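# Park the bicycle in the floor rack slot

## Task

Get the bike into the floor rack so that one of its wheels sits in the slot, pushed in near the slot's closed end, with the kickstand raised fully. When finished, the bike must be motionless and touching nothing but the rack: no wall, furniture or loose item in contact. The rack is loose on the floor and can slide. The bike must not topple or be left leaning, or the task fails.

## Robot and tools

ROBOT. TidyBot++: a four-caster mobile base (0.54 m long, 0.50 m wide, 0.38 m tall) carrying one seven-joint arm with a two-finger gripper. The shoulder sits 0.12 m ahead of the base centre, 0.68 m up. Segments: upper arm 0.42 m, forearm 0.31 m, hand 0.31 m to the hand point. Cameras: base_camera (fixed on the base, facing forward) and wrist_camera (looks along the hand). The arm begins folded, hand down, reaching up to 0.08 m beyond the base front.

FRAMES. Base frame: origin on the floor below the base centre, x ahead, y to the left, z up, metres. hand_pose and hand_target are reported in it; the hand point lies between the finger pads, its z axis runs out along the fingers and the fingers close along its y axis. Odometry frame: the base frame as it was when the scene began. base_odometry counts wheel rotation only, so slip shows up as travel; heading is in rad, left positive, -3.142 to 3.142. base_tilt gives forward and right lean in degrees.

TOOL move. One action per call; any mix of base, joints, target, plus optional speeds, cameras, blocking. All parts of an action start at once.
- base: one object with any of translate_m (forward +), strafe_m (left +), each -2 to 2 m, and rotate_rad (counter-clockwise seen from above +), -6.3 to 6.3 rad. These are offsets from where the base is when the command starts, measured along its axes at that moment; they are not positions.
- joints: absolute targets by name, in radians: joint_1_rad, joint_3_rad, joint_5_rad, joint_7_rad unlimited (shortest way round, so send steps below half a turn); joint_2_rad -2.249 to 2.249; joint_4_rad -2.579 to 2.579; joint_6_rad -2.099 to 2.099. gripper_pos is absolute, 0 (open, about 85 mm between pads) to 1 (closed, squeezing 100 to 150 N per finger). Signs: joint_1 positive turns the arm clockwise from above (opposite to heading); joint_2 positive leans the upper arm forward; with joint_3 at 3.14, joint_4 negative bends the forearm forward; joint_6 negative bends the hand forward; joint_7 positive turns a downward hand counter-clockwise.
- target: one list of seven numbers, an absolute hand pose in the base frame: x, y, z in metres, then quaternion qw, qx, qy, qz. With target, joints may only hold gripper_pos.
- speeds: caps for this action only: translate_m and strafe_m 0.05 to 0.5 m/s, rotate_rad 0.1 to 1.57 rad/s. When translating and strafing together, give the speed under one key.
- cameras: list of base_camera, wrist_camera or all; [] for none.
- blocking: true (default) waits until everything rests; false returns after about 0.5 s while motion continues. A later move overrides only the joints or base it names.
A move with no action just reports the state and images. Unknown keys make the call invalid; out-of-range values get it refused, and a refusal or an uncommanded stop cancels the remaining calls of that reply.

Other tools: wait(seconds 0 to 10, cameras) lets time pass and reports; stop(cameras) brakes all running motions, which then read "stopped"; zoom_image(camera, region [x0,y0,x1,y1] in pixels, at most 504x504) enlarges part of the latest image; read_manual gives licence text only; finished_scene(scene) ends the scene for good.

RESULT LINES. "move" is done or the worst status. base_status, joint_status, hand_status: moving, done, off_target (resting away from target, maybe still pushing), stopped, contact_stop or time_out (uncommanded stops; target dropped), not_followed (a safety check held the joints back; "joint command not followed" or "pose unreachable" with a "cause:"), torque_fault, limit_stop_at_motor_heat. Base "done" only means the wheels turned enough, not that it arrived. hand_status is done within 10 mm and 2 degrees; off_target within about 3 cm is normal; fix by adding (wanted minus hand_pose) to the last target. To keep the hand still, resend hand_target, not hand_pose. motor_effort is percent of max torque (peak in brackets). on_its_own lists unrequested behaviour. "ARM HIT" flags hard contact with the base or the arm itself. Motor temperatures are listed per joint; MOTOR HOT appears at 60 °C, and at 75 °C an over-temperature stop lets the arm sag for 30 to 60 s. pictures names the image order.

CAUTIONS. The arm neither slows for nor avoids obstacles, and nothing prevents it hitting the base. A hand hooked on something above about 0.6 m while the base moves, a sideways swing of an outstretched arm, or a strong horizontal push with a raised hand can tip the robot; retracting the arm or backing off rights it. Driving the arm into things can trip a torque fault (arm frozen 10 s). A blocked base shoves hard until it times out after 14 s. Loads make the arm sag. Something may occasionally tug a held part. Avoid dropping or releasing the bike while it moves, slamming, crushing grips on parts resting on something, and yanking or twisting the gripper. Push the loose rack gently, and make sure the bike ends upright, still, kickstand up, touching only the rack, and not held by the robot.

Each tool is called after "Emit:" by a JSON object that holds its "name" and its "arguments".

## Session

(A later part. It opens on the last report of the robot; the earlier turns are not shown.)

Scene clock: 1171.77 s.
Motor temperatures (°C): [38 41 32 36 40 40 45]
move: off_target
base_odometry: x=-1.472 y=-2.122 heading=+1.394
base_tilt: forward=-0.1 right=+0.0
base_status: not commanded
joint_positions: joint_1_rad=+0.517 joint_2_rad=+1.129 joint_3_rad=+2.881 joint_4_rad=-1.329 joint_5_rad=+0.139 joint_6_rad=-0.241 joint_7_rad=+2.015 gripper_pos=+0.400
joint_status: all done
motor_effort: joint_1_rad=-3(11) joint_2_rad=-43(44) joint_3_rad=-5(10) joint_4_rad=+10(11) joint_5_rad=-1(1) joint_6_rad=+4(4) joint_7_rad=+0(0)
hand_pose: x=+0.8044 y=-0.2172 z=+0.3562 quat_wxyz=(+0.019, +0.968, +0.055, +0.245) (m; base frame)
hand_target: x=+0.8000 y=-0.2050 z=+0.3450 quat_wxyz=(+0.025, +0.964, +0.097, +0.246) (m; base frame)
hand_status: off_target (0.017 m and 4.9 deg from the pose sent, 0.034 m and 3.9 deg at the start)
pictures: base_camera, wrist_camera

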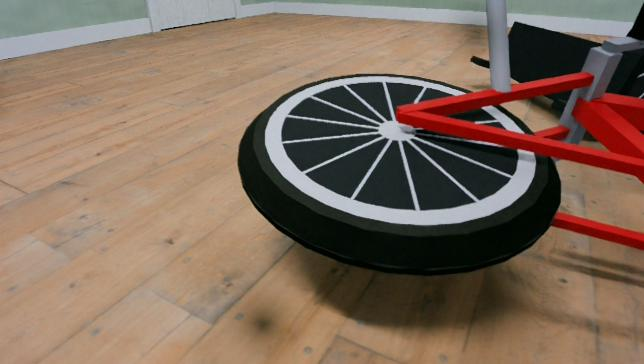

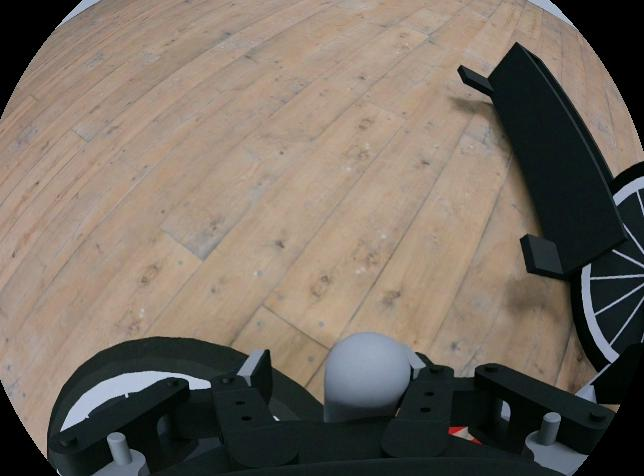

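Emit:
{"name": "move", "arguments": {"joints": {"gripper_pos": 0.55}, "target": [0.80, -0.12, 0.33, 0.0247, 0.9641, 0.0967, 0.2461]}}

Emit:
{"name": "move", "arguments": {"joints": {"gripper_pos": 0.55}, "target": [0.785, -0.08, 0.315, 0.0247, 0.9641, 0.0967, 0.2461]}}

Scene clock: 1177.53 s.
Motor temperatures (°C): [38 41 32 36 40 40 45]
move: off_target
base_odometry: x=-1.472 y=-2.122 heading=+1.394
base_tilt: forward=-0.1 right=+0.0
base_status: not commanded
joint_positions: joint_1_rad=+0.411 joint_2_rad=+1.106 joint_3_rad=+3.022 joint_4_rad=-1.409 joint_5_rad=+0.151 joint_6_rad=-0.135 joint_7_rad=+1.920 gripper_pos=+0.550
joint_status: all done
motor_effort: joint_1_rad=-17(18) joint_2_rad=-37(43) joint_3_rad=-13(14) joint_4_rad=+5(11) joint_5_rad=+0(1) joint_6_rad=+2(4) joint_7_rad=+0(1)
hand_pose: x=+0.7932 y=-0.2189 z=+0.3463 quat_wxyz=(+0.064, +0.967, +0.053, +0.240) (m; base frame)
hand_target: x=+0.8000 y=-0.1200 z=+0.3300 quat_wxyz=(+0.025, +0.964, +0.097, +0.246) (m; base frame)
hand_status: off_target (0.100 m and 6.8 deg from the pose sent, 0.101 m and 4.9 deg at the start)
pictures: base_camera, wrist_camera

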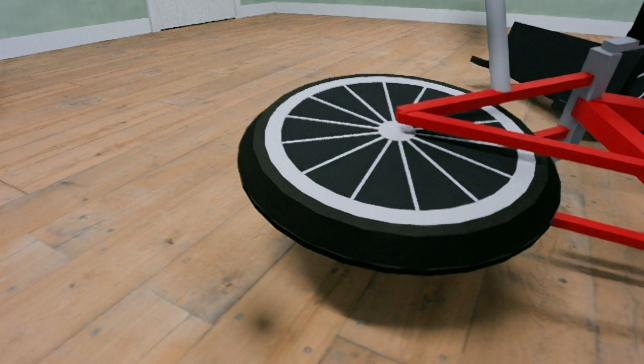

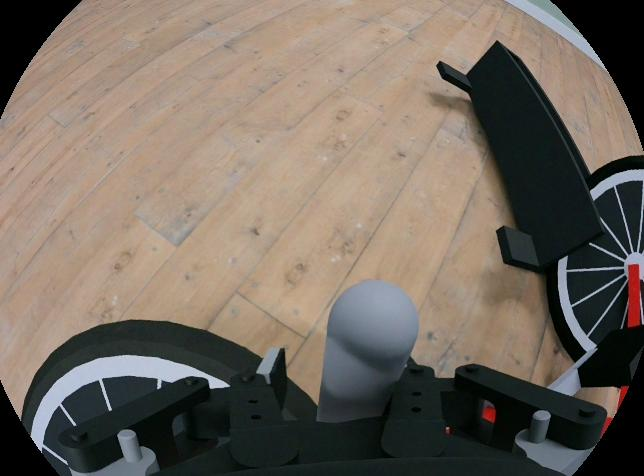

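Scene clock: 1178.47 s.
Motor temperatures (°C): [38 41 32 36 40 40 45]
move: off_target
base_odometry: x=-1.472 y=-2.122 heading=+1.394
base_tilt: forward=+0.0 right=+0.1
base_status: not commanded
joint_positions: joint_1_rad=+0.324 joint_2_rad=+1.083 joint_3_rad=+3.110 joint_4_rad=-1.485 joint_5_rad=+0.151 joint_6_rad=-0.043 joint_7_rad=+1.839 gripper_pos=+0.550
joint_status: all done
motor_effort: joint_1_rad=-20(21) joint_2_rad=-32(37) joint_3_rad=-15(16) joint_4_rad=+4(6) joint_5_rad=+0(1) joint_6_rad=+3(3) joint_7_rad=+1(1)
hand_pose: x=+0.7882 y=-0.2048 z=+0.3470 quat_wxyz=(+0.084, +0.964, +0.049, +0.249) (m; base frame)
hand_target: x=+0.7850 y=-0.0800 z=+0.3150 quat_wxyz=(+0.025, +0.964, +0.097, +0.246) (m; base frame)
hand_status: off_target (0.129 m and 8.7 deg from the pose sent, 0.143 m and 6.8 deg at the start)
pictures: base_camera, wrist_camera

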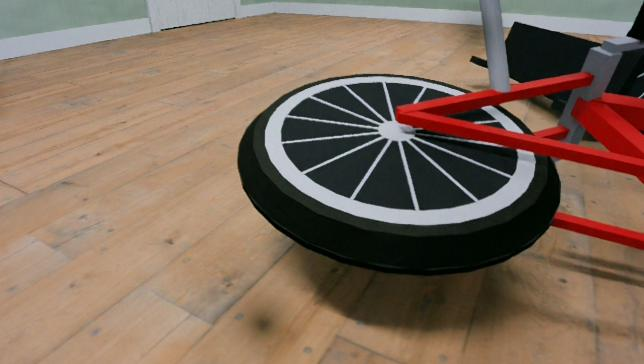

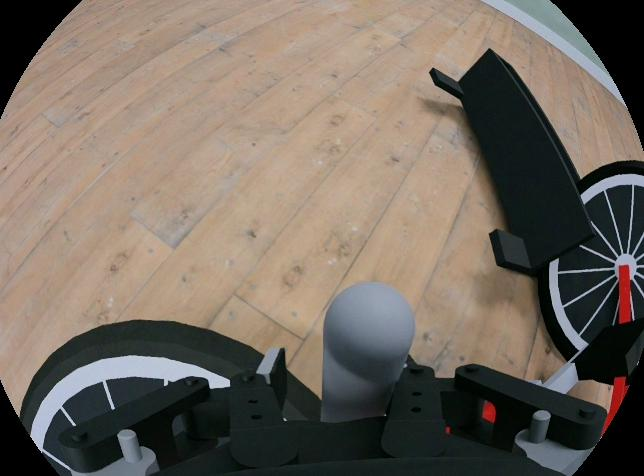

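Emit:
{"name": "move", "arguments": {"joints": {"gripper_pos": 0.55}, "target": [0.78, -0.04, 0.325, 0.0247, 0.9641, 0.0967, 0.2461]}}

Emit:
{"name": "move", "arguments": {"joints": {"gripper_pos": 0.55}, "target": [0.77, -0.0, 0.325, 0.0247, 0.9641, 0.0967, 0.2461]}}

Scene clock: 1188.57 s.
Motor temperatures (°C): [38 41 32 36 40 40 45]
move: off_target
base_odometry: x=-1.472 y=-2.122 heading=+1.394
base_tilt: forward=+0.0 right=+0.0
base_status: not commanded
joint_positions: joint_1_rad=+0.217 joint_2_rad=+1.060 joint_3_rad=+3.175 joint_4_rad=-1.548 joint_5_rad=+0.151 joint_6_rad=-0.036 joint_7_rad=+1.797 gripper_pos=+0.550
joint_status: all done
motor_effort: joint_1_rad=-21(23) joint_2_rad=-35(36) joint_3_rad=-16(18) joint_4_rad=+7(8) joint_5_rad=-1(2) joint_6_rad=+3(5) joint_7_rad=-1(1)
hand_pose: x=+0.7744 y=-0.1662 z=+0.3436 quat_wxyz=(+0.090, +0.966, +0.073, +0.230) (m; base frame)
hand_target: x=+0.7800 y=-0.0400 z=+0.3250 quat_wxyz=(+0.025, +0.964, +0.097, +0.246) (m; base frame)
hand_status: off_target (0.128 m and 8.2 deg from the pose sent, 0.166 m and 8.7 deg at the start)
pictures: base_camera, wrist_camera

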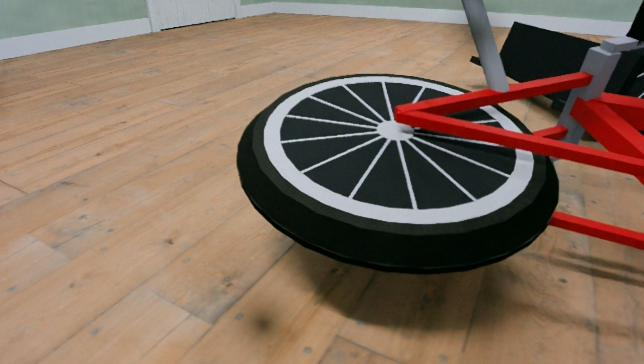

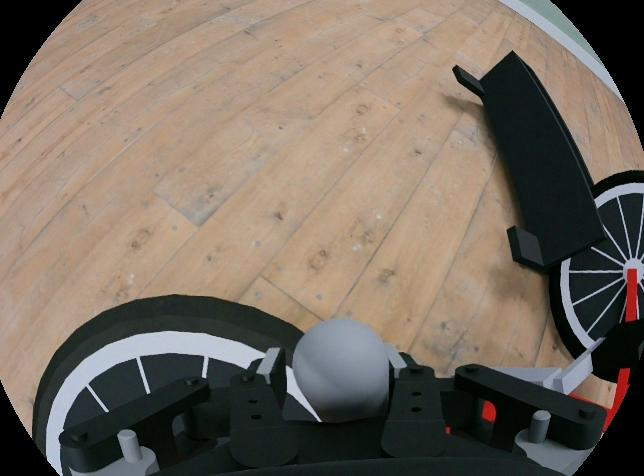

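Scene clock: 1189.53 s.
Motor temperatures (°C): [38 41 32 36 40 40 45]
move: off_target
base_odometry: x=-1.472 y=-2.122 heading=+1.394
base_tilt: forward=+0.0 right=+0.0
base_status: not commanded
joint_positions: joint_1_rad=+0.122 joint_2_rad=+1.053 joint_3_rad=+3.257 joint_4_rad=-1.598 joint_5_rad=+0.151 joint_6_rad=-0.006 joint_7_rad=+1.759 gripper_pos=+0.550
joint_status: all done
motor_effort: joint_1_rad=-23(24) joint_2_rad=-36(37) joint_3_rad=-18(19) joint_4_rad=+8(8) joint_5_rad=-2(3) joint_6_rad=+4(5) joint_7_rad=-2(3)
hand_pose: x=+0.7630 y=-0.1504 z=+0.3397 quat_wxyz=(+0.109, +0.965, +0.090, +0.221) (m; base frame)
hand_target: x=+0.7700 y=+0.0000 z=+0.3250 quat_wxyz=(+0.025, +0.964, +0.097, +0.246) (m; base frame)
hand_status: off_target (0.151 m and 10.1 deg from the pose sent, 0.167 m and 8.2 deg at the start)
pictures: base_camera, wrist_camera

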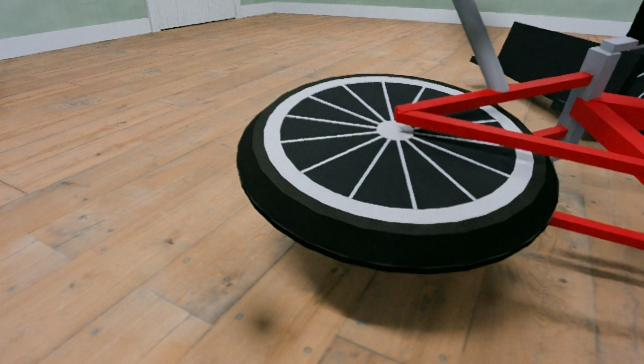

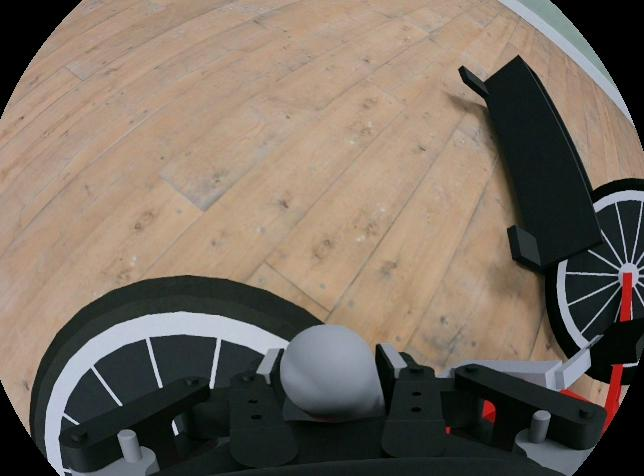

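Emit:
{"name": "move", "arguments": {"joints": {"gripper_pos": 0.55}, "target": [0.765, 0.05, 0.315, 0.0247, 0.9641, 0.0967, 0.2461]}}

Emit:
{"name": "move", "arguments": {"joints": {"gripper_pos": 0.55}, "target": [0.755, 0.09, 0.305, 0.0247, 0.9641, 0.0967, 0.2461]}}

Scene clock: 1193.70 s.
Motor temperatures (°C): [39 41 32 36 40 40 45]
move: off_target
base_odometry: x=-1.472 y=-2.122 heading=+1.394
base_tilt: forward=-0.1 right=+0.0
base_status: not commanded
joint_positions: joint_1_rad=-0.017 joint_2_rad=+1.061 joint_3_rad=+3.338 joint_4_rad=-1.617 joint_5_rad=+0.116 joint_6_rad=+0.002 joint_7_rad=+1.714 gripper_pos=+0.549
joint_status: all done
motor_effort: joint_1_rad=-24(29) joint_2_rad=-37(38) joint_3_rad=-20(22) joint_4_rad=+9(10) joint_5_rad=-3(3) joint_6_rad=+5(6) joint_7_rad=-3(4)
hand_pose: x=+0.7639 y=-0.1096 z=+0.3360 quat_wxyz=(+0.121, +0.963, +0.107, +0.217) (m; base frame)
hand_target: x=+0.7650 y=+0.0500 z=+0.3150 quat_wxyz=(+0.025, +0.964, +0.097, +0.246) (m; base frame)
hand_status: off_target (0.161 m and 11.6 deg from the pose sent, 0.202 m and 10.1 deg at the start)
pictures: base_camera, wrist_camera

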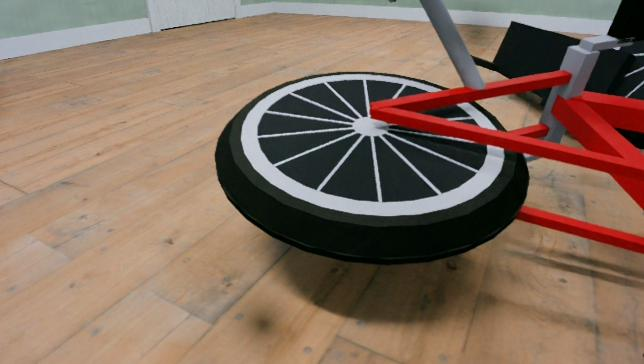

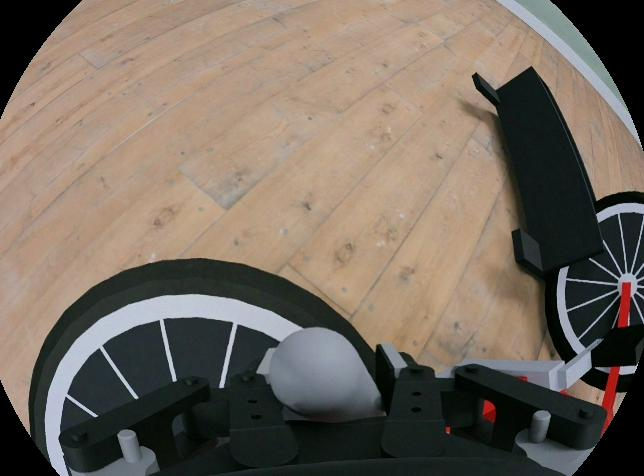

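Scene clock: 1194.77 s.
Motor temperatures (°C): [39 41 32 36 40 40 45]
move: off_target
base_odometry: x=-1.472 y=-2.122 heading=+1.394
base_tilt: forward=+0.0 right=+0.0
base_status: not commanded
joint_positions: joint_1_rad=-0.118 joint_2_rad=+1.076 joint_3_rad=+3.402 joint_4_rad=-1.627 joint_5_rad=+0.059 joint_6_rad=+0.027 joint_7_rad=+1.682 gripper_pos=+0.549
joint_status: all done
motor_effort: joint_1_rad=-26(29) joint_2_rad=-35(37) joint_3_rad=-22(24) joint_4_rad=+9(10) joint_5_rad=-3(4) joint_6_rad=+4(6) joint_7_rad=-4(4)
hand_pose: x=+0.7682 y=-0.0833 z=+0.3340 quat_wxyz=(+0.130, +0.960, +0.106, +0.225) (m; base frame)
hand_target: x=+0.7550 y=+0.0900 z=+0.3050 quat_wxyz=(+0.025, +0.964, +0.097, +0.246) (m; base frame)
hand_status: off_target (0.176 m and 12.4 deg from the pose sent, 0.202 m and 11.6 deg at the start)
pictures: base_camera, wrist_camera

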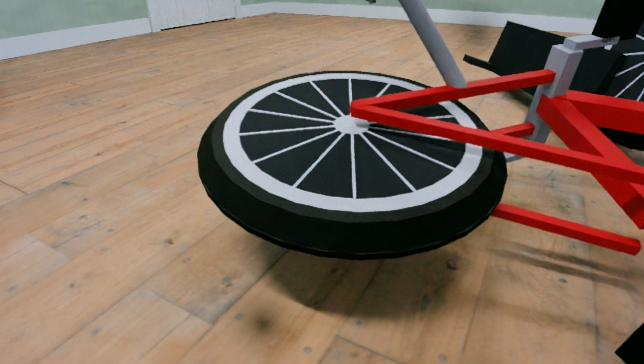

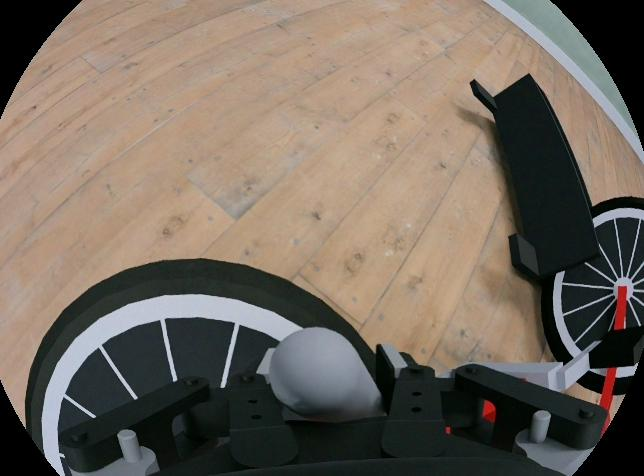

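Emit:
{"name": "move", "arguments": {"joints": {"gripper_pos": 0.15}, "target": [0.76, 0.07, 0.315, 0.0247, 0.9641, 0.0967, 0.2461]}}

Scene clock: 1202.10 s.
Motor temperatures (°C): [39 41 32 36 40 40 45]
move: off_target
base_odometry: x=-1.472 y=-2.122 heading=+1.394
base_tilt: forward=+0.0 right=+0.0
base_status: not commanded
joint_positions: joint_1_rad=-0.198 joint_2_rad=+1.084 joint_3_rad=+3.229 joint_4_rad=-1.648 joint_5_rad=+0.049 joint_6_rad=+0.034 joint_7_rad=+1.663 gripper_pos=+0.150
joint_status: all done
motor_effort: joint_1_rad=+0(26) joint_2_rad=-40(41) joint_3_rad=+3(21) joint_4_rad=+8(14) joint_5_rad=+0(3) joint_6_rad=+5(8) joint_7_rad=+0(4)
hand_pose: x=+0.7473 y=+0.0720 z=+0.3104 quat_wxyz=(+0.035, +0.963, +0.153, +0.221) (m; base frame)
hand_target: x=+0.7600 y=+0.0700 z=+0.3150 quat_wxyz=(+0.025, +0.964, +0.097, +0.246) (m; base frame)
hand_status: off_target (0.014 m and 7.1 deg from the pose sent, 0.155 m and 12.4 deg at the start)
pictures: base_camera, wrist_camera

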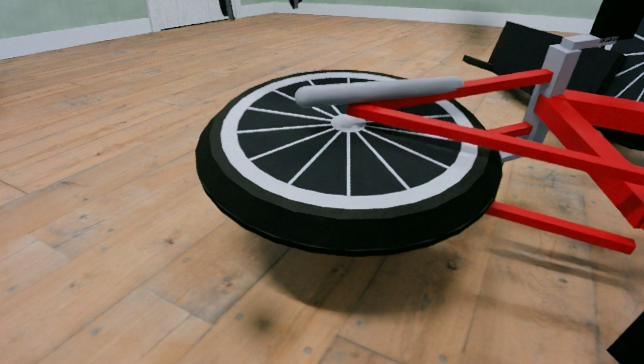

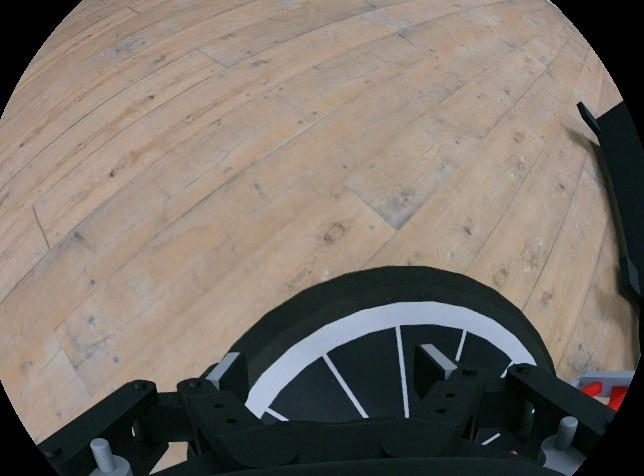

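Emit:
{"name": "move", "arguments": {"joints": {"gripper_pos": 0}, "target": [0.74, 0.07, 0.5, 0.0247, 0.9641, 0.0967, 0.2461], "cameras": []}}

Emit:
{"name": "move", "arguments": {"base": {"translate_m": -0.6, "strafe_m": -0.6}, "joints": {"joint_1_rad": 0, "joint_2_rad": -0.35, "joint_3_rad": 3.14, "joint_4_rad": -2.3, "joint_5_rad": 0, "joint_6_rad": -0.5, "joint_7_rad": 1.57}}}

Scene clock: 1208.03 s.
Motor temperatures (°C): [39 41 32 36 40 40 45]
move: off_target
base_odometry: x=-1.472 y=-2.122 heading=+1.394
base_tilt: forward=+0.0 right=+0.0
base_status: not commanded
joint_positions: joint_1_rad=-0.198 joint_2_rad=+0.698 joint_3_rad=+3.229 joint_4_rad=-1.698 joint_5_rad=+0.049 joint_6_rad=-0.166 joint_7_rad=+1.635 gripper_pos=+0.000
joint_status: all done
motor_effort: joint_1_rad=-1(1) joint_2_rad=-37(43) joint_3_rad=+2(4) joint_4_rad=+12(13) joint_5_rad=+1(1) joint_6_rad=+5(6) joint_7_rad=+0(0)
hand_pose: x=+0.7700 y=+0.0748 z=+0.5134 quat_wxyz=(+0.028, +0.950, +0.123, +0.287) (m; base frame)
hand_target: x=+0.7400 y=+0.0700 z=+0.5000 quat_wxyz=(+0.025, +0.964, +0.097, +0.246) (m; base frame)
hand_status: off_target (0.033 m and 5.8 deg from the pose sent, 0.190 m and 7.1 deg at the start)
pictures: none
No camera images: "cameras" was empty.

Scene clock: 1210.90 s.
Motor temperatures (°C): [39 41 32 36 40 40 45]
move: done
base_odometry: x=-0.987 y=-2.818 heading=+1.394
base_tilt: forward=-0.1 right=+0.0
base_status: done
joint_positions: joint_1_rad=-0.010 joint_2_rad=-0.341 joint_3_rad=+3.158 joint_4_rad=-2.274 joint_5_rad=+0.049 joint_6_rad=-0.432 joint_7_rad=+1.635 gripper_pos=+0.000
joint_status: all done
motor_effort: joint_1_rad=-1(3) joint_2_rad=-6(39) joint_3_rad=+2(4) joint_4_rad=+18(19) joint_5_rad=+0(1) joint_6_rad=+6(8) joint_7_rad=+0(1)
hand_pose: x=+0.4908 y=-0.0074 z=+0.7451 quat_wxyz=(+0.028, +0.924, +0.042, +0.378) (m; base frame)
hand_target: x=+0.4653 y=+0.0019 z=+0.7209 quat_wxyz=(+0.000, +0.941, +0.000, +0.339) (m; base frame)
hand_status: not commanded
pictures: base_camera, wrist_camera

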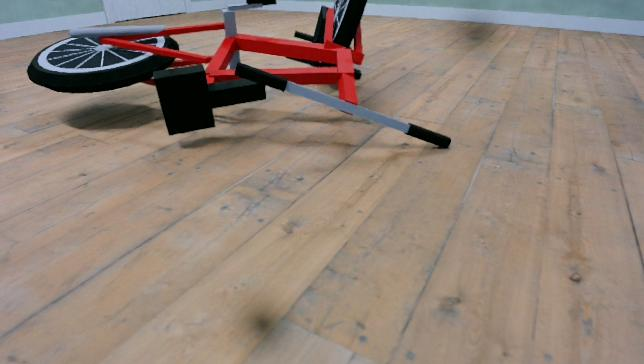

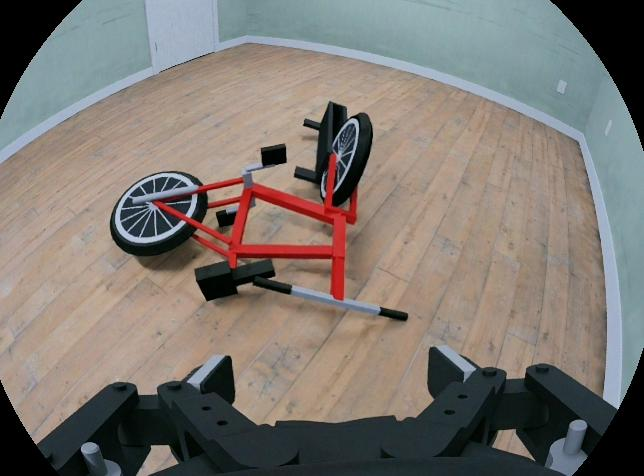

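Emit:
{"name": "zoom_image", "arguments": {"camera": "wrist_camera", "region": [260, 80, 440, 260]}}

Emit:
{"name": "zoom_image", "arguments": {"camera": "base_camera", "region": [240, 0, 440, 120]}}

Scaled by 2.800.

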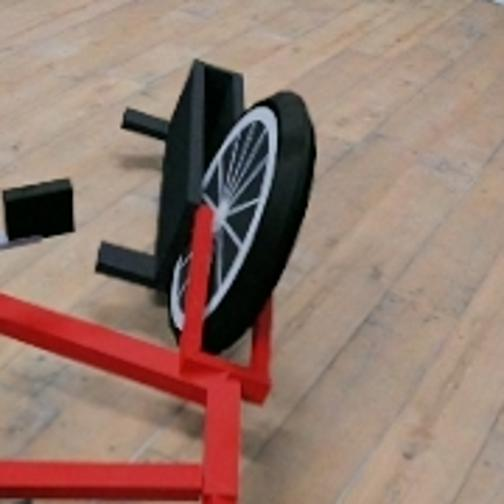

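Scaled by 2.520.

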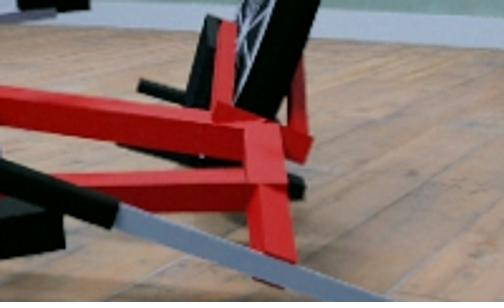

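Emit:
{"name": "move", "arguments": {"base": {"translate_m": 0.21, "strafe_m": -0.43, "rotate_rad": 0.346}, "target": [0.72, 0.05, 0.40, 0, 0.7648, 0.6442, 0]}}

Scene clock: 1240.33 s.
Motor temperatures (°C): [39 41 32 36 40 40 45]
move: time_out
base_odometry: x=-0.530 y=-2.688 heading=+1.752
base_tilt: forward=-0.1 right=+0.0
base_status: translate_m time_out (by the wheels' count: +0.209 of +0.210); strafe_m time_out (by the wheels' count: -0.427 of -0.430); rotate_rad time_out (by the wheels' count: +0.358 of +0.346)
joint_positions: joint_1_rad=+0.041 joint_2_rad=+1.028 joint_3_rad=+2.909 joint_4_rad=-1.245 joint_5_rad=+0.202 joint_6_rad=-0.850 joint_7_rad=+2.638 gripper_pos=+0.000
joint_status: not commanded
motor_effort: joint_1_rad=+0(5) joint_2_rad=-42(46) joint_3_rad=-2(5) joint_4_rad=+12(18) joint_5_rad=+0(1) joint_6_rad=+1(7) joint_7_rad=+0(0)
hand_pose: x=+0.7274 y=+0.0610 z=+0.3951 quat_wxyz=(-0.009, +0.803, +0.595, +0.030) (m; base frame)
hand_target: x=+0.7200 y=+0.0500 z=+0.4000 quat_wxyz=(+0.000, +0.765, +0.644, +0.000) (m; base frame)
hand_status: off_target (0.014 m and 7.9 deg from the pose sent, 0.418 m and 85.5 deg at the start)
pictures: base_camera, wrist_camera

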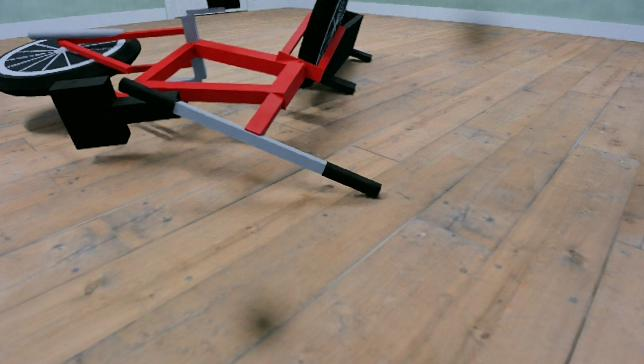

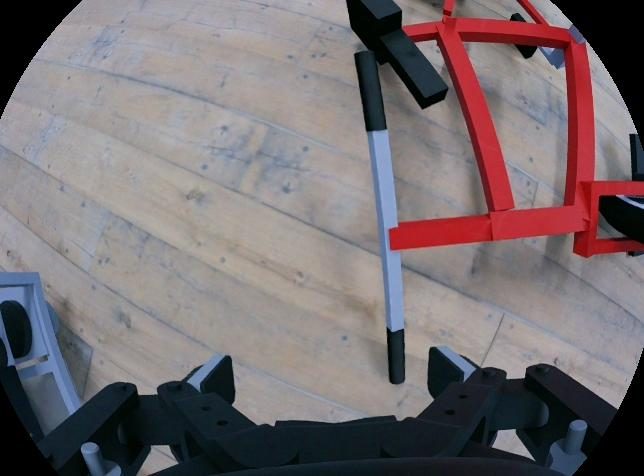

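Emit:
{"name": "move", "arguments": {"base": {"translate_m": 0.10}, "speeds": {"translate_m": 0.15}, "target": [0.76, 0.07, 0.20, 0, 0.7248, 0.6889, 0]}}

Scene clock: 1253.23 s.
Motor temperatures (°C): [38 41 32 36 40 40 45]
move: off_target
base_odometry: x=-0.548 y=-2.589 heading=+1.752
base_tilt: forward=+0.0 right=+0.0
base_status: done
joint_positions: joint_1_rad=-0.019 joint_2_rad=+1.481 joint_3_rad=+2.909 joint_4_rad=-0.896 joint_5_rad=+0.227 joint_6_rad=-0.851 joint_7_rad=+2.760 gripper_pos=+0.000
joint_status: not commanded
motor_effort: joint_1_rad=-1(2) joint_2_rad=-46(50) joint_3_rad=-2(4) joint_4_rad=+9(13) joint_5_rad=+0(1) joint_6_rad=+0(2) joint_7_rad=+0(0)
hand_pose: x=+0.7313 y=+0.0877 z=+0.1924 quat_wxyz=(-0.045, +0.766, +0.642, -0.009) (m; base frame)
hand_target: x=+0.7600 y=+0.0700 z=+0.2000 quat_wxyz=(+0.000, +0.725, +0.689, +0.000) (m; base frame)
hand_status: off_target (0.035 m and 8.9 deg from the pose sent, 0.198 m and 14.4 deg at the start)
pictures: base_camera, wrist_camera

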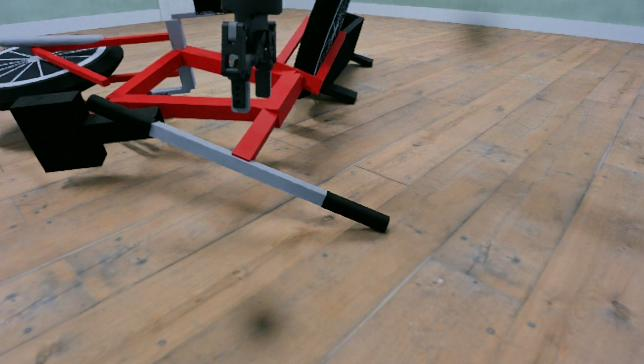

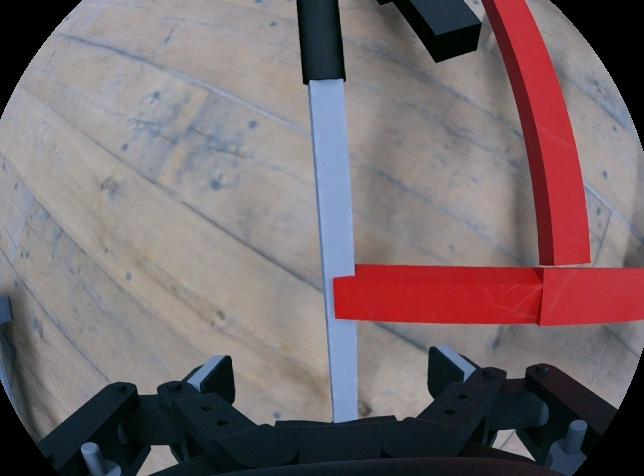

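Emit:
{"name": "move", "arguments": {"target": [0.775, 0.048, 0.10, 0, 0.7248, 0.6889, 0]}}

Scene clock: 1260.23 s.
Motor temperatures (°C): [38 41 32 36 40 40 45]
move: off_target
base_odometry: x=-0.548 y=-2.589 heading=+1.752
base_tilt: forward=+0.0 right=+0.0
base_status: not commanded
joint_positions: joint_1_rad=-0.027 joint_2_rad=+1.752 joint_3_rad=+2.982 joint_4_rad=-0.538 joint_5_rad=+0.227 joint_6_rad=-0.851 joint_7_rad=+2.885 gripper_pos=+0.000
joint_status: not commanded
motor_effort: joint_1_rad=+0(2) joint_2_rad=-47(50) joint_3_rad=+0(3) joint_4_rad=+11(12) joint_5_rad=+0(1) joint_6_rad=+0(1) joint_7_rad=+0(0)
hand_pose: x=+0.7725 y=+0.0402 z=+0.0915 quat_wxyz=(+0.009, +0.744, +0.668, +0.000) (m; base frame)
hand_target: x=+0.7750 y=+0.0480 z=+0.1000 quat_wxyz=(+0.000, +0.725, +0.689, +0.000) (m; base frame)
hand_status: off_target (0.012 m and 3.5 deg from the pose sent, 0.110 m and 8.9 deg at the start)
pictures: base_camera, wrist_camera

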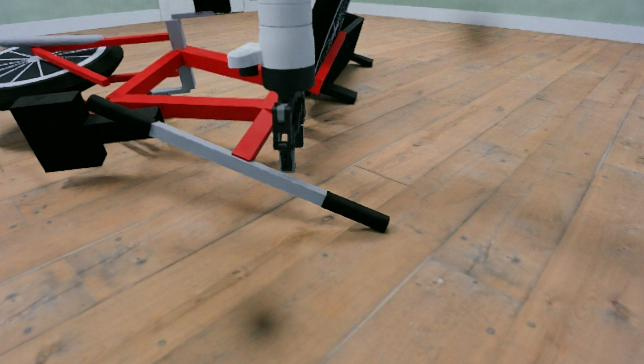

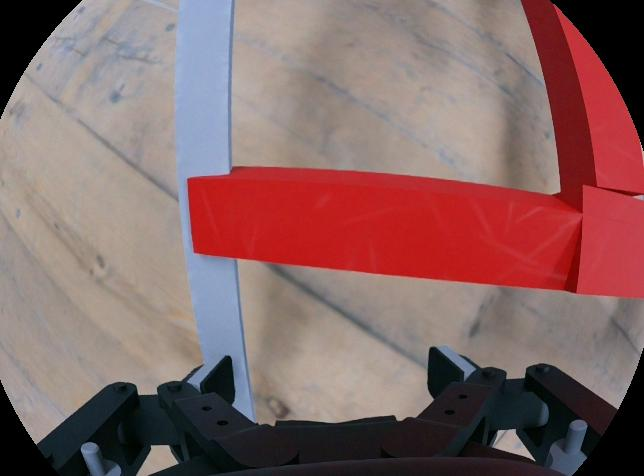

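Emit:
{"name": "move", "arguments": {"target": [0.755, 0.055, 0.15, 0, 0.7248, 0.6889, 0], "cameras": []}}

Emit:
{"name": "move", "arguments": {"target": [0.735, 0.06, 0.13, 0, 0.7248, 0.6889, 0]}}

Scene clock: 1266.10 s.
Motor temperatures (°C): [38 41 32 36 40 40 45]
move: off_target
base_odometry: x=-0.548 y=-2.589 heading=+1.752
base_tilt: forward=-0.1 right=+0.1
base_status: not commanded
joint_positions: joint_1_rad=-0.023 joint_2_rad=+1.590 joint_3_rad=+2.954 joint_4_rad=-0.786 joint_5_rad=+0.232 joint_6_rad=-0.846 joint_7_rad=+2.886 gripper_pos=+0.000
joint_status: not commanded
motor_effort: joint_1_rad=-1(2) joint_2_rad=-47(48) joint_3_rad=-2(2) joint_4_rad=+10(12) joint_5_rad=+0(0) joint_6_rad=+0(1) joint_7_rad=+0(0)
hand_pose: x=+0.7358 y=+0.0613 z=+0.1426 quat_wxyz=(-0.027, +0.730, +0.682, -0.020) (m; base frame)
hand_target: x=+0.7550 y=+0.0550 z=+0.1500 quat_wxyz=(+0.000, +0.725, +0.689, +0.000) (m; base frame)
hand_status: off_target (0.021 m and 4.0 deg from the pose sent, 0.063 m and 3.5 deg at the start)
pictures: none
No camera images: "cameras" was empty.

Scene clock: 1267.20 s.
Motor temperatures (°C): [38 41 32 36 40 40 45]
move: off_target
base_odometry: x=-0.548 y=-2.589 heading=+1.752
base_tilt: forward=+0.0 right=+0.0
base_status: not commanded
joint_positions: joint_1_rad=-0.020 joint_2_rad=+1.591 joint_3_rad=+2.943 joint_4_rad=-0.869 joint_5_rad=+0.274 joint_6_rad=-0.774 joint_7_rad=+2.879 gripper_pos=+0.000
joint_status: not commanded
motor_effort: joint_1_rad=-1(1) joint_2_rad=-45(48) joint_3_rad=-2(3) joint_4_rad=+8(9) joint_5_rad=+0(1) joint_6_rad=-1(2) joint_7_rad=+0(0)
hand_pose: x=+0.7145 y=+0.0632 z=+0.1262 quat_wxyz=(-0.027, +0.718, +0.695, -0.023) (m; base frame)
hand_target: x=+0.7350 y=+0.0600 z=+0.1300 quat_wxyz=(+0.000, +0.725, +0.689, +0.000) (m; base frame)
hand_status: off_target (0.021 m and 4.2 deg from the pose sent, 0.013 m and 4.0 deg at the start)
pictures: base_camera, wrist_camera

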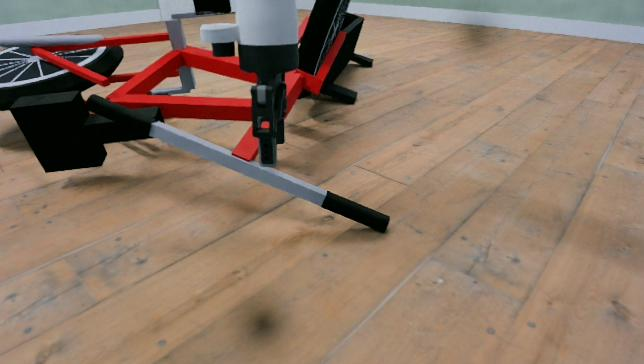

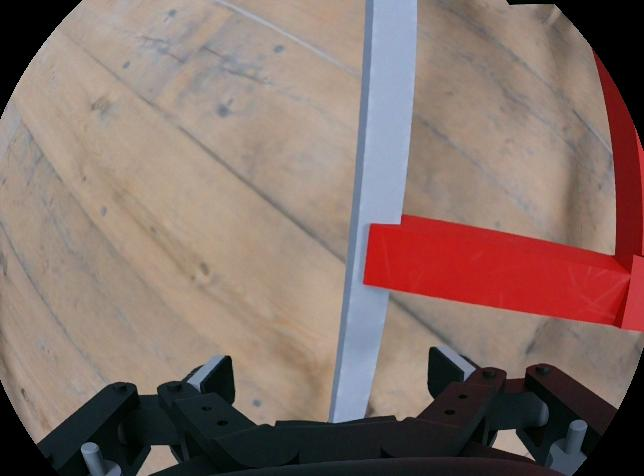

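Emit:
{"name": "move", "arguments": {"target": [0.732, 0.068, 0.085, 0, 0.7248, 0.6889, 0]}}

Scene clock: 1272.33 s.
Motor temperatures (°C): [38 41 32 36 40 40 45]
move: off_target
base_odometry: x=-0.548 y=-2.589 heading=+1.752
base_tilt: forward=+0.0 right=+0.0
base_status: not commanded
joint_positions: joint_1_rad=-0.026 joint_2_rad=+1.687 joint_3_rad=+2.943 joint_4_rad=-0.803 joint_5_rad=+0.274 joint_6_rad=-0.767 joint_7_rad=+2.879 gripper_pos=+0.000
joint_status: not commanded
motor_effort: joint_1_rad=-1(1) joint_2_rad=-45(48) joint_3_rad=-2(3) joint_4_rad=+8(10) joint_5_rad=+0(0) joint_6_rad=-1(2) joint_7_rad=+0(0)
hand_pose: x=+0.6971 y=+0.0640 z=+0.0804 quat_wxyz=(-0.036, +0.721, +0.692, -0.032) (m; base frame)
hand_target: x=+0.7320 y=+0.0680 z=+0.0850 quat_wxyz=(+0.000, +0.725, +0.689, +0.000) (m; base frame)
hand_status: off_target (0.035 m and 5.6 deg from the pose sent, 0.045 m and 4.2 deg at the start)
pictures: base_camera, wrist_camera

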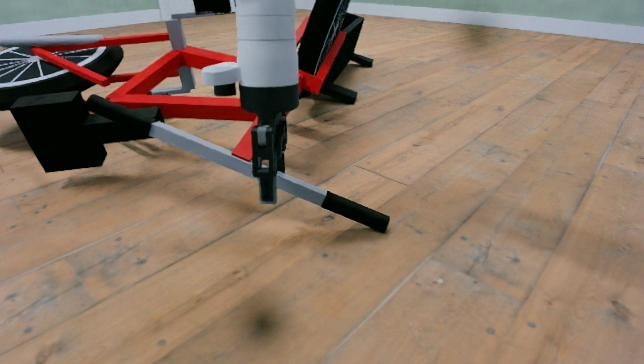

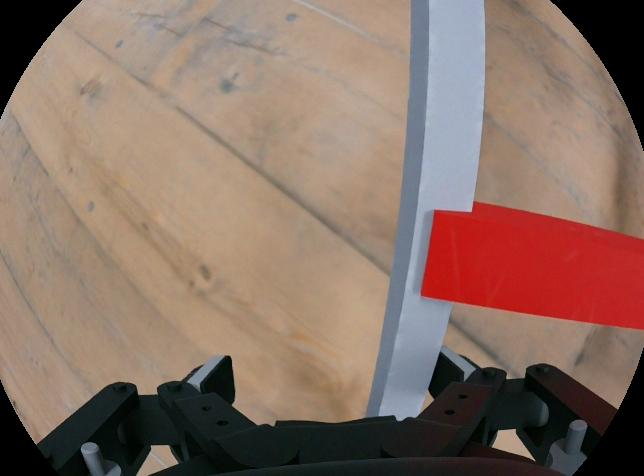

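Emit:
{"name": "move", "arguments": {"target": [0.757, 0.072, 0.085, 0, 0.7248, 0.6889, 0]}}

Scene clock: 1276.20 s.
Motor temperatures (°C): [38 41 32 36 40 40 45]
move: done
base_odometry: x=-0.548 y=-2.589 heading=+1.752
base_tilt: forward=-0.1 right=+0.0
base_status: not commanded
joint_positions: joint_1_rad=-0.055 joint_2_rad=+1.734 joint_3_rad=+2.958 joint_4_rad=-0.627 joint_5_rad=+0.273 joint_6_rad=-0.776 joint_7_rad=+2.879 gripper_pos=+0.000
joint_status: not commanded
motor_effort: joint_1_rad=+0(1) joint_2_rad=-47(48) joint_3_rad=-1(2) joint_4_rad=+11(13) joint_5_rad=+1(1) joint_6_rad=+1(6) joint_7_rad=+0(0)
hand_pose: x=+0.7595 y=+0.0674 z=+0.0841 quat_wxyz=(+0.010, +0.723, +0.691, +0.004) (m; base frame)
hand_target: x=+0.7570 y=+0.0720 z=+0.0850 quat_wxyz=(+0.000, +0.725, +0.689, +0.000) (m; base frame)
hand_status: done (0.005 m and 1.3 deg from the pose sent, 0.061 m and 5.6 deg at the start)
pictures: base_camera, wrist_camera

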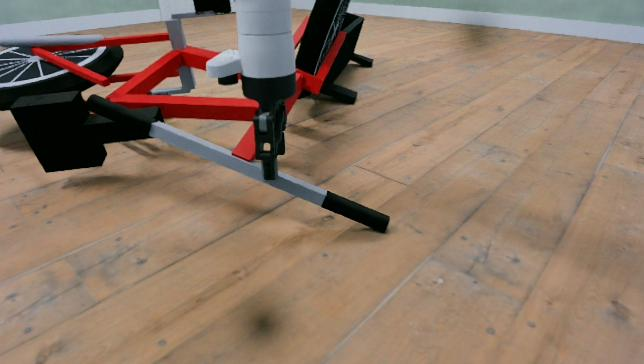

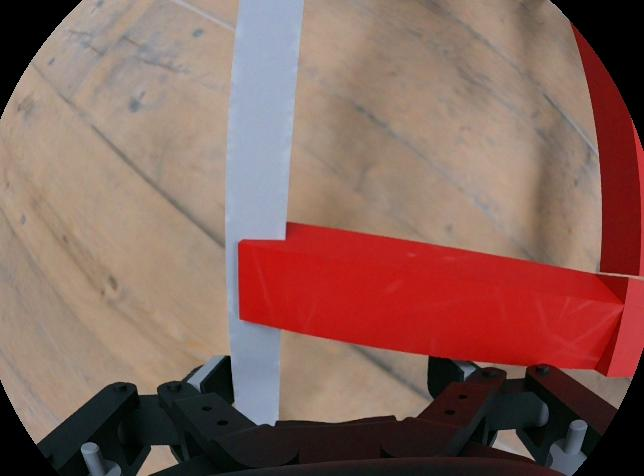

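Emit:
{"name": "move", "arguments": {"target": [0.735, 0.06, 0.085, 0, 0.7248, 0.6889, 0]}}

Scene clock: 1281.23 s.
Motor temperatures (°C): [38 41 32 36 40 40 45]
move: off_target
base_odometry: x=-0.548 y=-2.589 heading=+1.752
base_tilt: forward=+0.0 right=+0.0
base_status: not commanded
joint_positions: joint_1_rad=-0.034 joint_2_rad=+1.713 joint_3_rad=+2.956 joint_4_rad=-0.748 joint_5_rad=+0.273 joint_6_rad=-0.767 joint_7_rad=+2.879 gripper_pos=+0.000
joint_status: not commanded
motor_effort: joint_1_rad=-1(1) joint_2_rad=-45(47) joint_3_rad=-2(2) joint_4_rad=+8(11) joint_5_rad=+0(1) joint_6_rad=-1(2) joint_7_rad=+0(0)
hand_pose: x=+0.7112 y=+0.0596 z=+0.0734 quat_wxyz=(-0.022, +0.722, +0.691, -0.027) (m; base frame)
hand_target: x=+0.7350 y=+0.0600 z=+0.0850 quat_wxyz=(+0.000, +0.725, +0.689, +0.000) (m; base frame)
hand_status: off_target (0.027 m and 4.0 deg from the pose sent, 0.026 m and 1.3 deg at the start)
pictures: base_camera, wrist_camera

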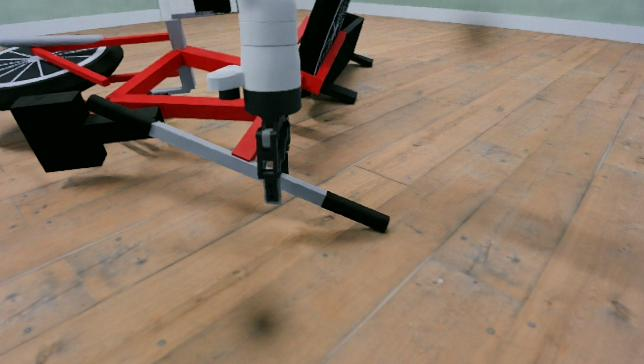

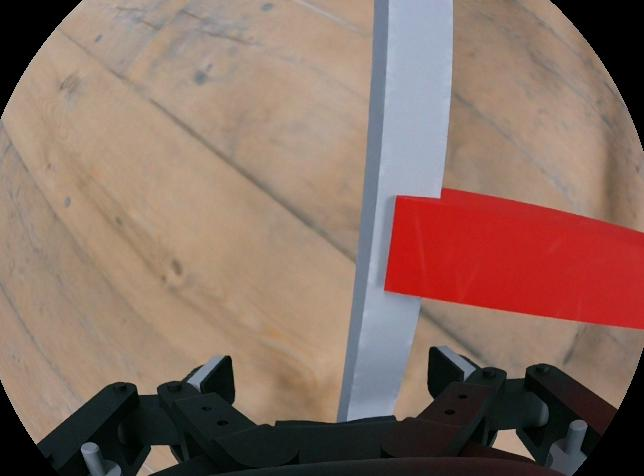

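Emit:
{"name": "move", "arguments": {"base": {"translate_m": 0.011}, "speeds": {"translate_m": 0.05}, "cameras": []}}

Emit:
{"name": "move", "arguments": {"joints": {"gripper_pos": 0.7}}}

Emit:
{"name": "move", "arguments": {"joints": {"gripper_pos": 1.0}, "cameras": []}}

Scene clock: 1284.70 s.
Motor temperatures (°C): [38 41 32 36 40 40 45]
move: done
base_odometry: x=-0.550 y=-2.578 heading=+1.752
base_tilt: forward=-0.1 right=+0.1
base_status: done
joint_positions: joint_1_rad=-0.033 joint_2_rad=+1.709 joint_3_rad=+2.956 joint_4_rad=-0.749 joint_5_rad=+0.273 joint_6_rad=-0.767 joint_7_rad=+2.879 gripper_pos=+0.000
joint_status: not commanded
motor_effort: joint_1_rad=-1(3) joint_2_rad=-45(46) joint_3_rad=-1(2) joint_4_rad=+8(10) joint_5_rad=+0(1) joint_6_rad=-1(1) joint_7_rad=+0(0)
hand_pose: x=+0.7132 y=+0.0594 z=+0.0757 quat_wxyz=(-0.021, +0.722, +0.691, -0.025) (m; base frame)
hand_target: x=+0.7350 y=+0.0600 z=+0.0850 quat_wxyz=(+0.000, +0.725, +0.689, +0.000) (m; base frame)
hand_status: not commanded
pictures: none
No camera images: "cameras" was empty.

Scene clock: 1285.63 s.
Motor temperatures (°C): [38 41 32 36 40 40 45]
move: done
base_odometry: x=-0.550 y=-2.578 heading=+1.752
base_tilt: forward=-0.1 right=+0.0
base_status: not commanded
joint_positions: joint_1_rad=-0.033 joint_2_rad=+1.709 joint_3_rad=+2.956 joint_4_rad=-0.749 joint_5_rad=+0.273 joint_6_rad=-0.767 joint_7_rad=+2.879 gripper_pos=+0.700
joint_status: all done
motor_effort: joint_1_rad=-1(1) joint_2_rad=-45(45) joint_3_rad=-1(2) joint_4_rad=+8(9) joint_5_rad=+0(1) joint_6_rad=-1(1) joint_7_rad=+0(0)
hand_pose: x=+0.7132 y=+0.0594 z=+0.0757 quat_wxyz=(-0.021, +0.722, +0.691, -0.025) (m; base frame)
hand_target: x=+0.7350 y=+0.0600 z=+0.0850 quat_wxyz=(+0.000, +0.725, +0.689, +0.000) (m; base frame)
hand_status: not commanded
pictures: base_camera, wrist_camera

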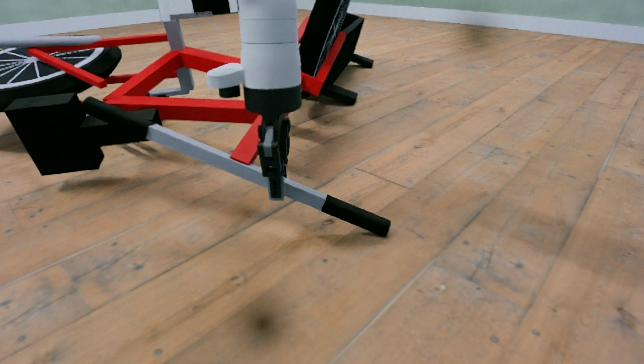

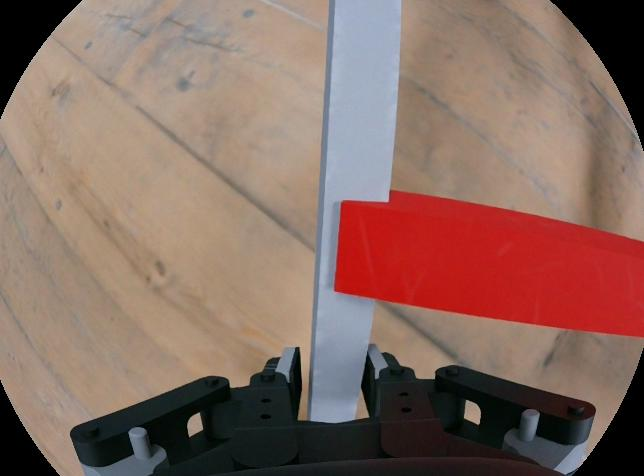

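Scene clock: 1286.33 s.
Motor temperatures (°C): [38 41 32 36 40 40 45]
move: off_target
base_odometry: x=-0.550 y=-2.578 heading=+1.752
base_tilt: forward=-0.1 right=+0.0
base_status: not commanded
joint_positions: joint_1_rad=-0.028 joint_2_rad=+1.708 joint_3_rad=+2.951 joint_4_rad=-0.749 joint_5_rad=+0.273 joint_6_rad=-0.765 joint_7_rad=+2.873 gripper_pos=+0.799
joint_status: gripper_pos off_target (ended at +0.799, target +1.000)
motor_effort: joint_1_rad=-1(3) joint_2_rad=-46(48) joint_3_rad=+0(2) joint_4_rad=+8(9) joint_5_rad=+4(5) joint_6_rad=+0(3) joint_7_rad=+4(4)
hand_pose: x=+0.7143 y=+0.0593 z=+0.0763 quat_wxyz=(-0.022, +0.726, +0.687, -0.023) (m; base frame)
hand_target: x=+0.7350 y=+0.0600 z=+0.0850 quat_wxyz=(+0.000, +0.725, +0.689, +0.000) (m; base frame)
hand_status: not commanded
pictures: none
No camera images: "cameras" was empty.

Emit:
{"name": "move", "arguments": {"joints": {"gripper_pos": 0.3}, "cameras": []}}

Emit:
{"name": "move", "arguments": {"joints": {"gripper_pos": 0}, "target": [0.735, 0.06, 0.25, 0, 0.7248, 0.6889, 0], "cameras": []}}

Emit:
{"name": "move", "arguments": {"base": {"translate_m": -0.15}, "target": [0.72, 0.06, 0.17, 0.3416, 0.6331, 0.5898, 0.3667]}}

Scene clock: 1311.80 s.
Motor temperatures (°C): [38 42 32 36 40 40 45]
move: done
base_odometry: x=-0.550 y=-2.578 heading=+1.752
base_tilt: forward=+0.0 right=+0.0
base_status: not commanded
joint_positions: joint_1_rad=-0.028 joint_2_rad=+1.707 joint_3_rad=+2.951 joint_4_rad=-0.750 joint_5_rad=+0.274 joint_6_rad=-0.765 joint_7_rad=+2.873 gripper_pos=+0.300
joint_status: all done
motor_effort: joint_1_rad=-1(2) joint_2_rad=-45(50) joint_3_rad=-1(2) joint_4_rad=+8(9) joint_5_rad=+0(4) joint_6_rad=+0(1) joint_7_rad=+0(4)
hand_pose: x=+0.7148 y=+0.0591 z=+0.0770 quat_wxyz=(-0.021, +0.726, +0.687, -0.023) (m; base frame)
hand_target: x=+0.7350 y=+0.0600 z=+0.0850 quat_wxyz=(+0.000, +0.725, +0.689, +0.000) (m; base frame)
hand_status: not commanded
pictures: none
No camera images: "cameras" was empty.

Scene clock: 1313.53 s.
Motor temperatures (°C): [38 42 32 36 40 40 45]
move: off_target
base_odometry: x=-0.550 y=-2.578 heading=+1.752
base_tilt: forward=+0.0 right=+0.0
base_status: not commanded
joint_positions: joint_1_rad=+0.002 joint_2_rad=+1.333 joint_3_rad=+2.916 joint_4_rad=-1.059 joint_5_rad=+0.277 joint_6_rad=-0.765 joint_7_rad=+2.868 gripper_pos=+0.000
joint_status: all done
motor_effort: joint_1_rad=-1(1) joint_2_rad=-45(48) joint_3_rad=-2(3) joint_4_rad=+9(10) joint_5_rad=+0(1) joint_6_rad=+0(1) joint_7_rad=+0(0)
hand_pose: x=+0.7425 y=+0.0703 z=+0.2491 quat_wxyz=(-0.008, +0.715, +0.699, +0.013) (m; base frame)
hand_target: x=+0.7350 y=+0.0600 z=+0.2500 quat_wxyz=(+0.000, +0.725, +0.689, +0.000) (m; base frame)
hand_status: off_target (0.013 m and 2.4 deg from the pose sent, 0.174 m and 3.6 deg at the start)
pictures: none
No camera images: "cameras" was empty.

Scene clock: 1316.70 s.
Motor temperatures (°C): [38 42 32 36 40 40 45]
move: time_out
base_odometry: x=-0.529 y=-2.702 heading=+1.743
base_tilt: forward=+0.0 right=+0.1
base_status: translate_m time_out (by the wheels' count: -0.126 of -0.150)
joint_positions: joint_1_rad=-0.612 joint_2_rad=+1.786 joint_3_rad=+3.605 joint_4_rad=-1.698 joint_5_rad=-0.260 joint_6_rad=+1.078 joint_7_rad=+2.483 gripper_pos=+0.000
joint_status: not commanded
motor_effort: joint_1_rad=-1(12) joint_2_rad=-33(47) joint_3_rad=+10(12) joint_4_rad=-3(15) joint_5_rad=-4(4) joint_6_rad=+6(7) joint_7_rad=+0(0)
hand_pose: x=+0.7091 y=+0.0684 z=+0.1440 quat_wxyz=(+0.325, +0.621, +0.633, +0.328) (m; base frame)
hand_target: x=+0.7200 y=+0.0600 z=+0.1700 quat_wxyz=(+0.342, +0.633, +0.590, +0.367) (m; base frame)
hand_status: off_target (0.029 m and 7.0 deg from the pose sent, 0.083 m and 59.7 deg at the start)
pictures: base_camera, wrist_camera

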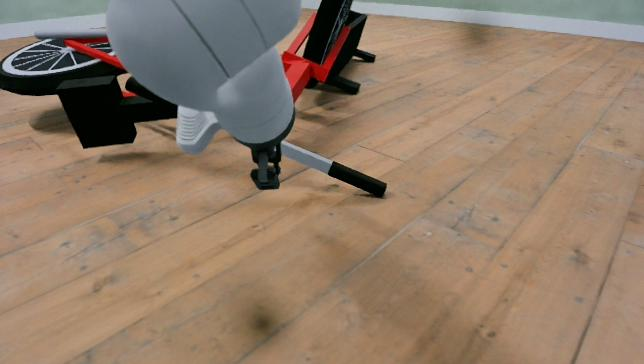

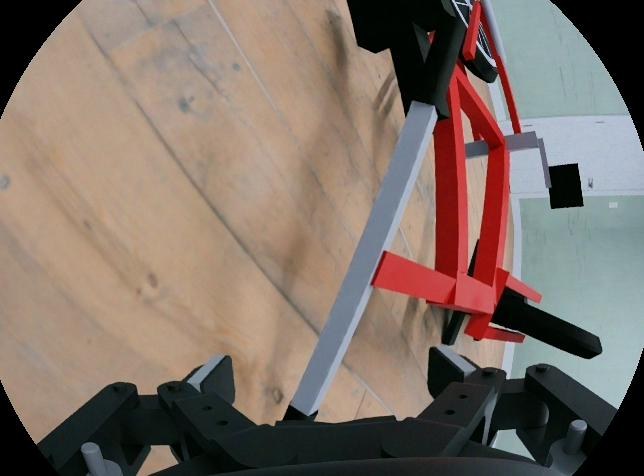

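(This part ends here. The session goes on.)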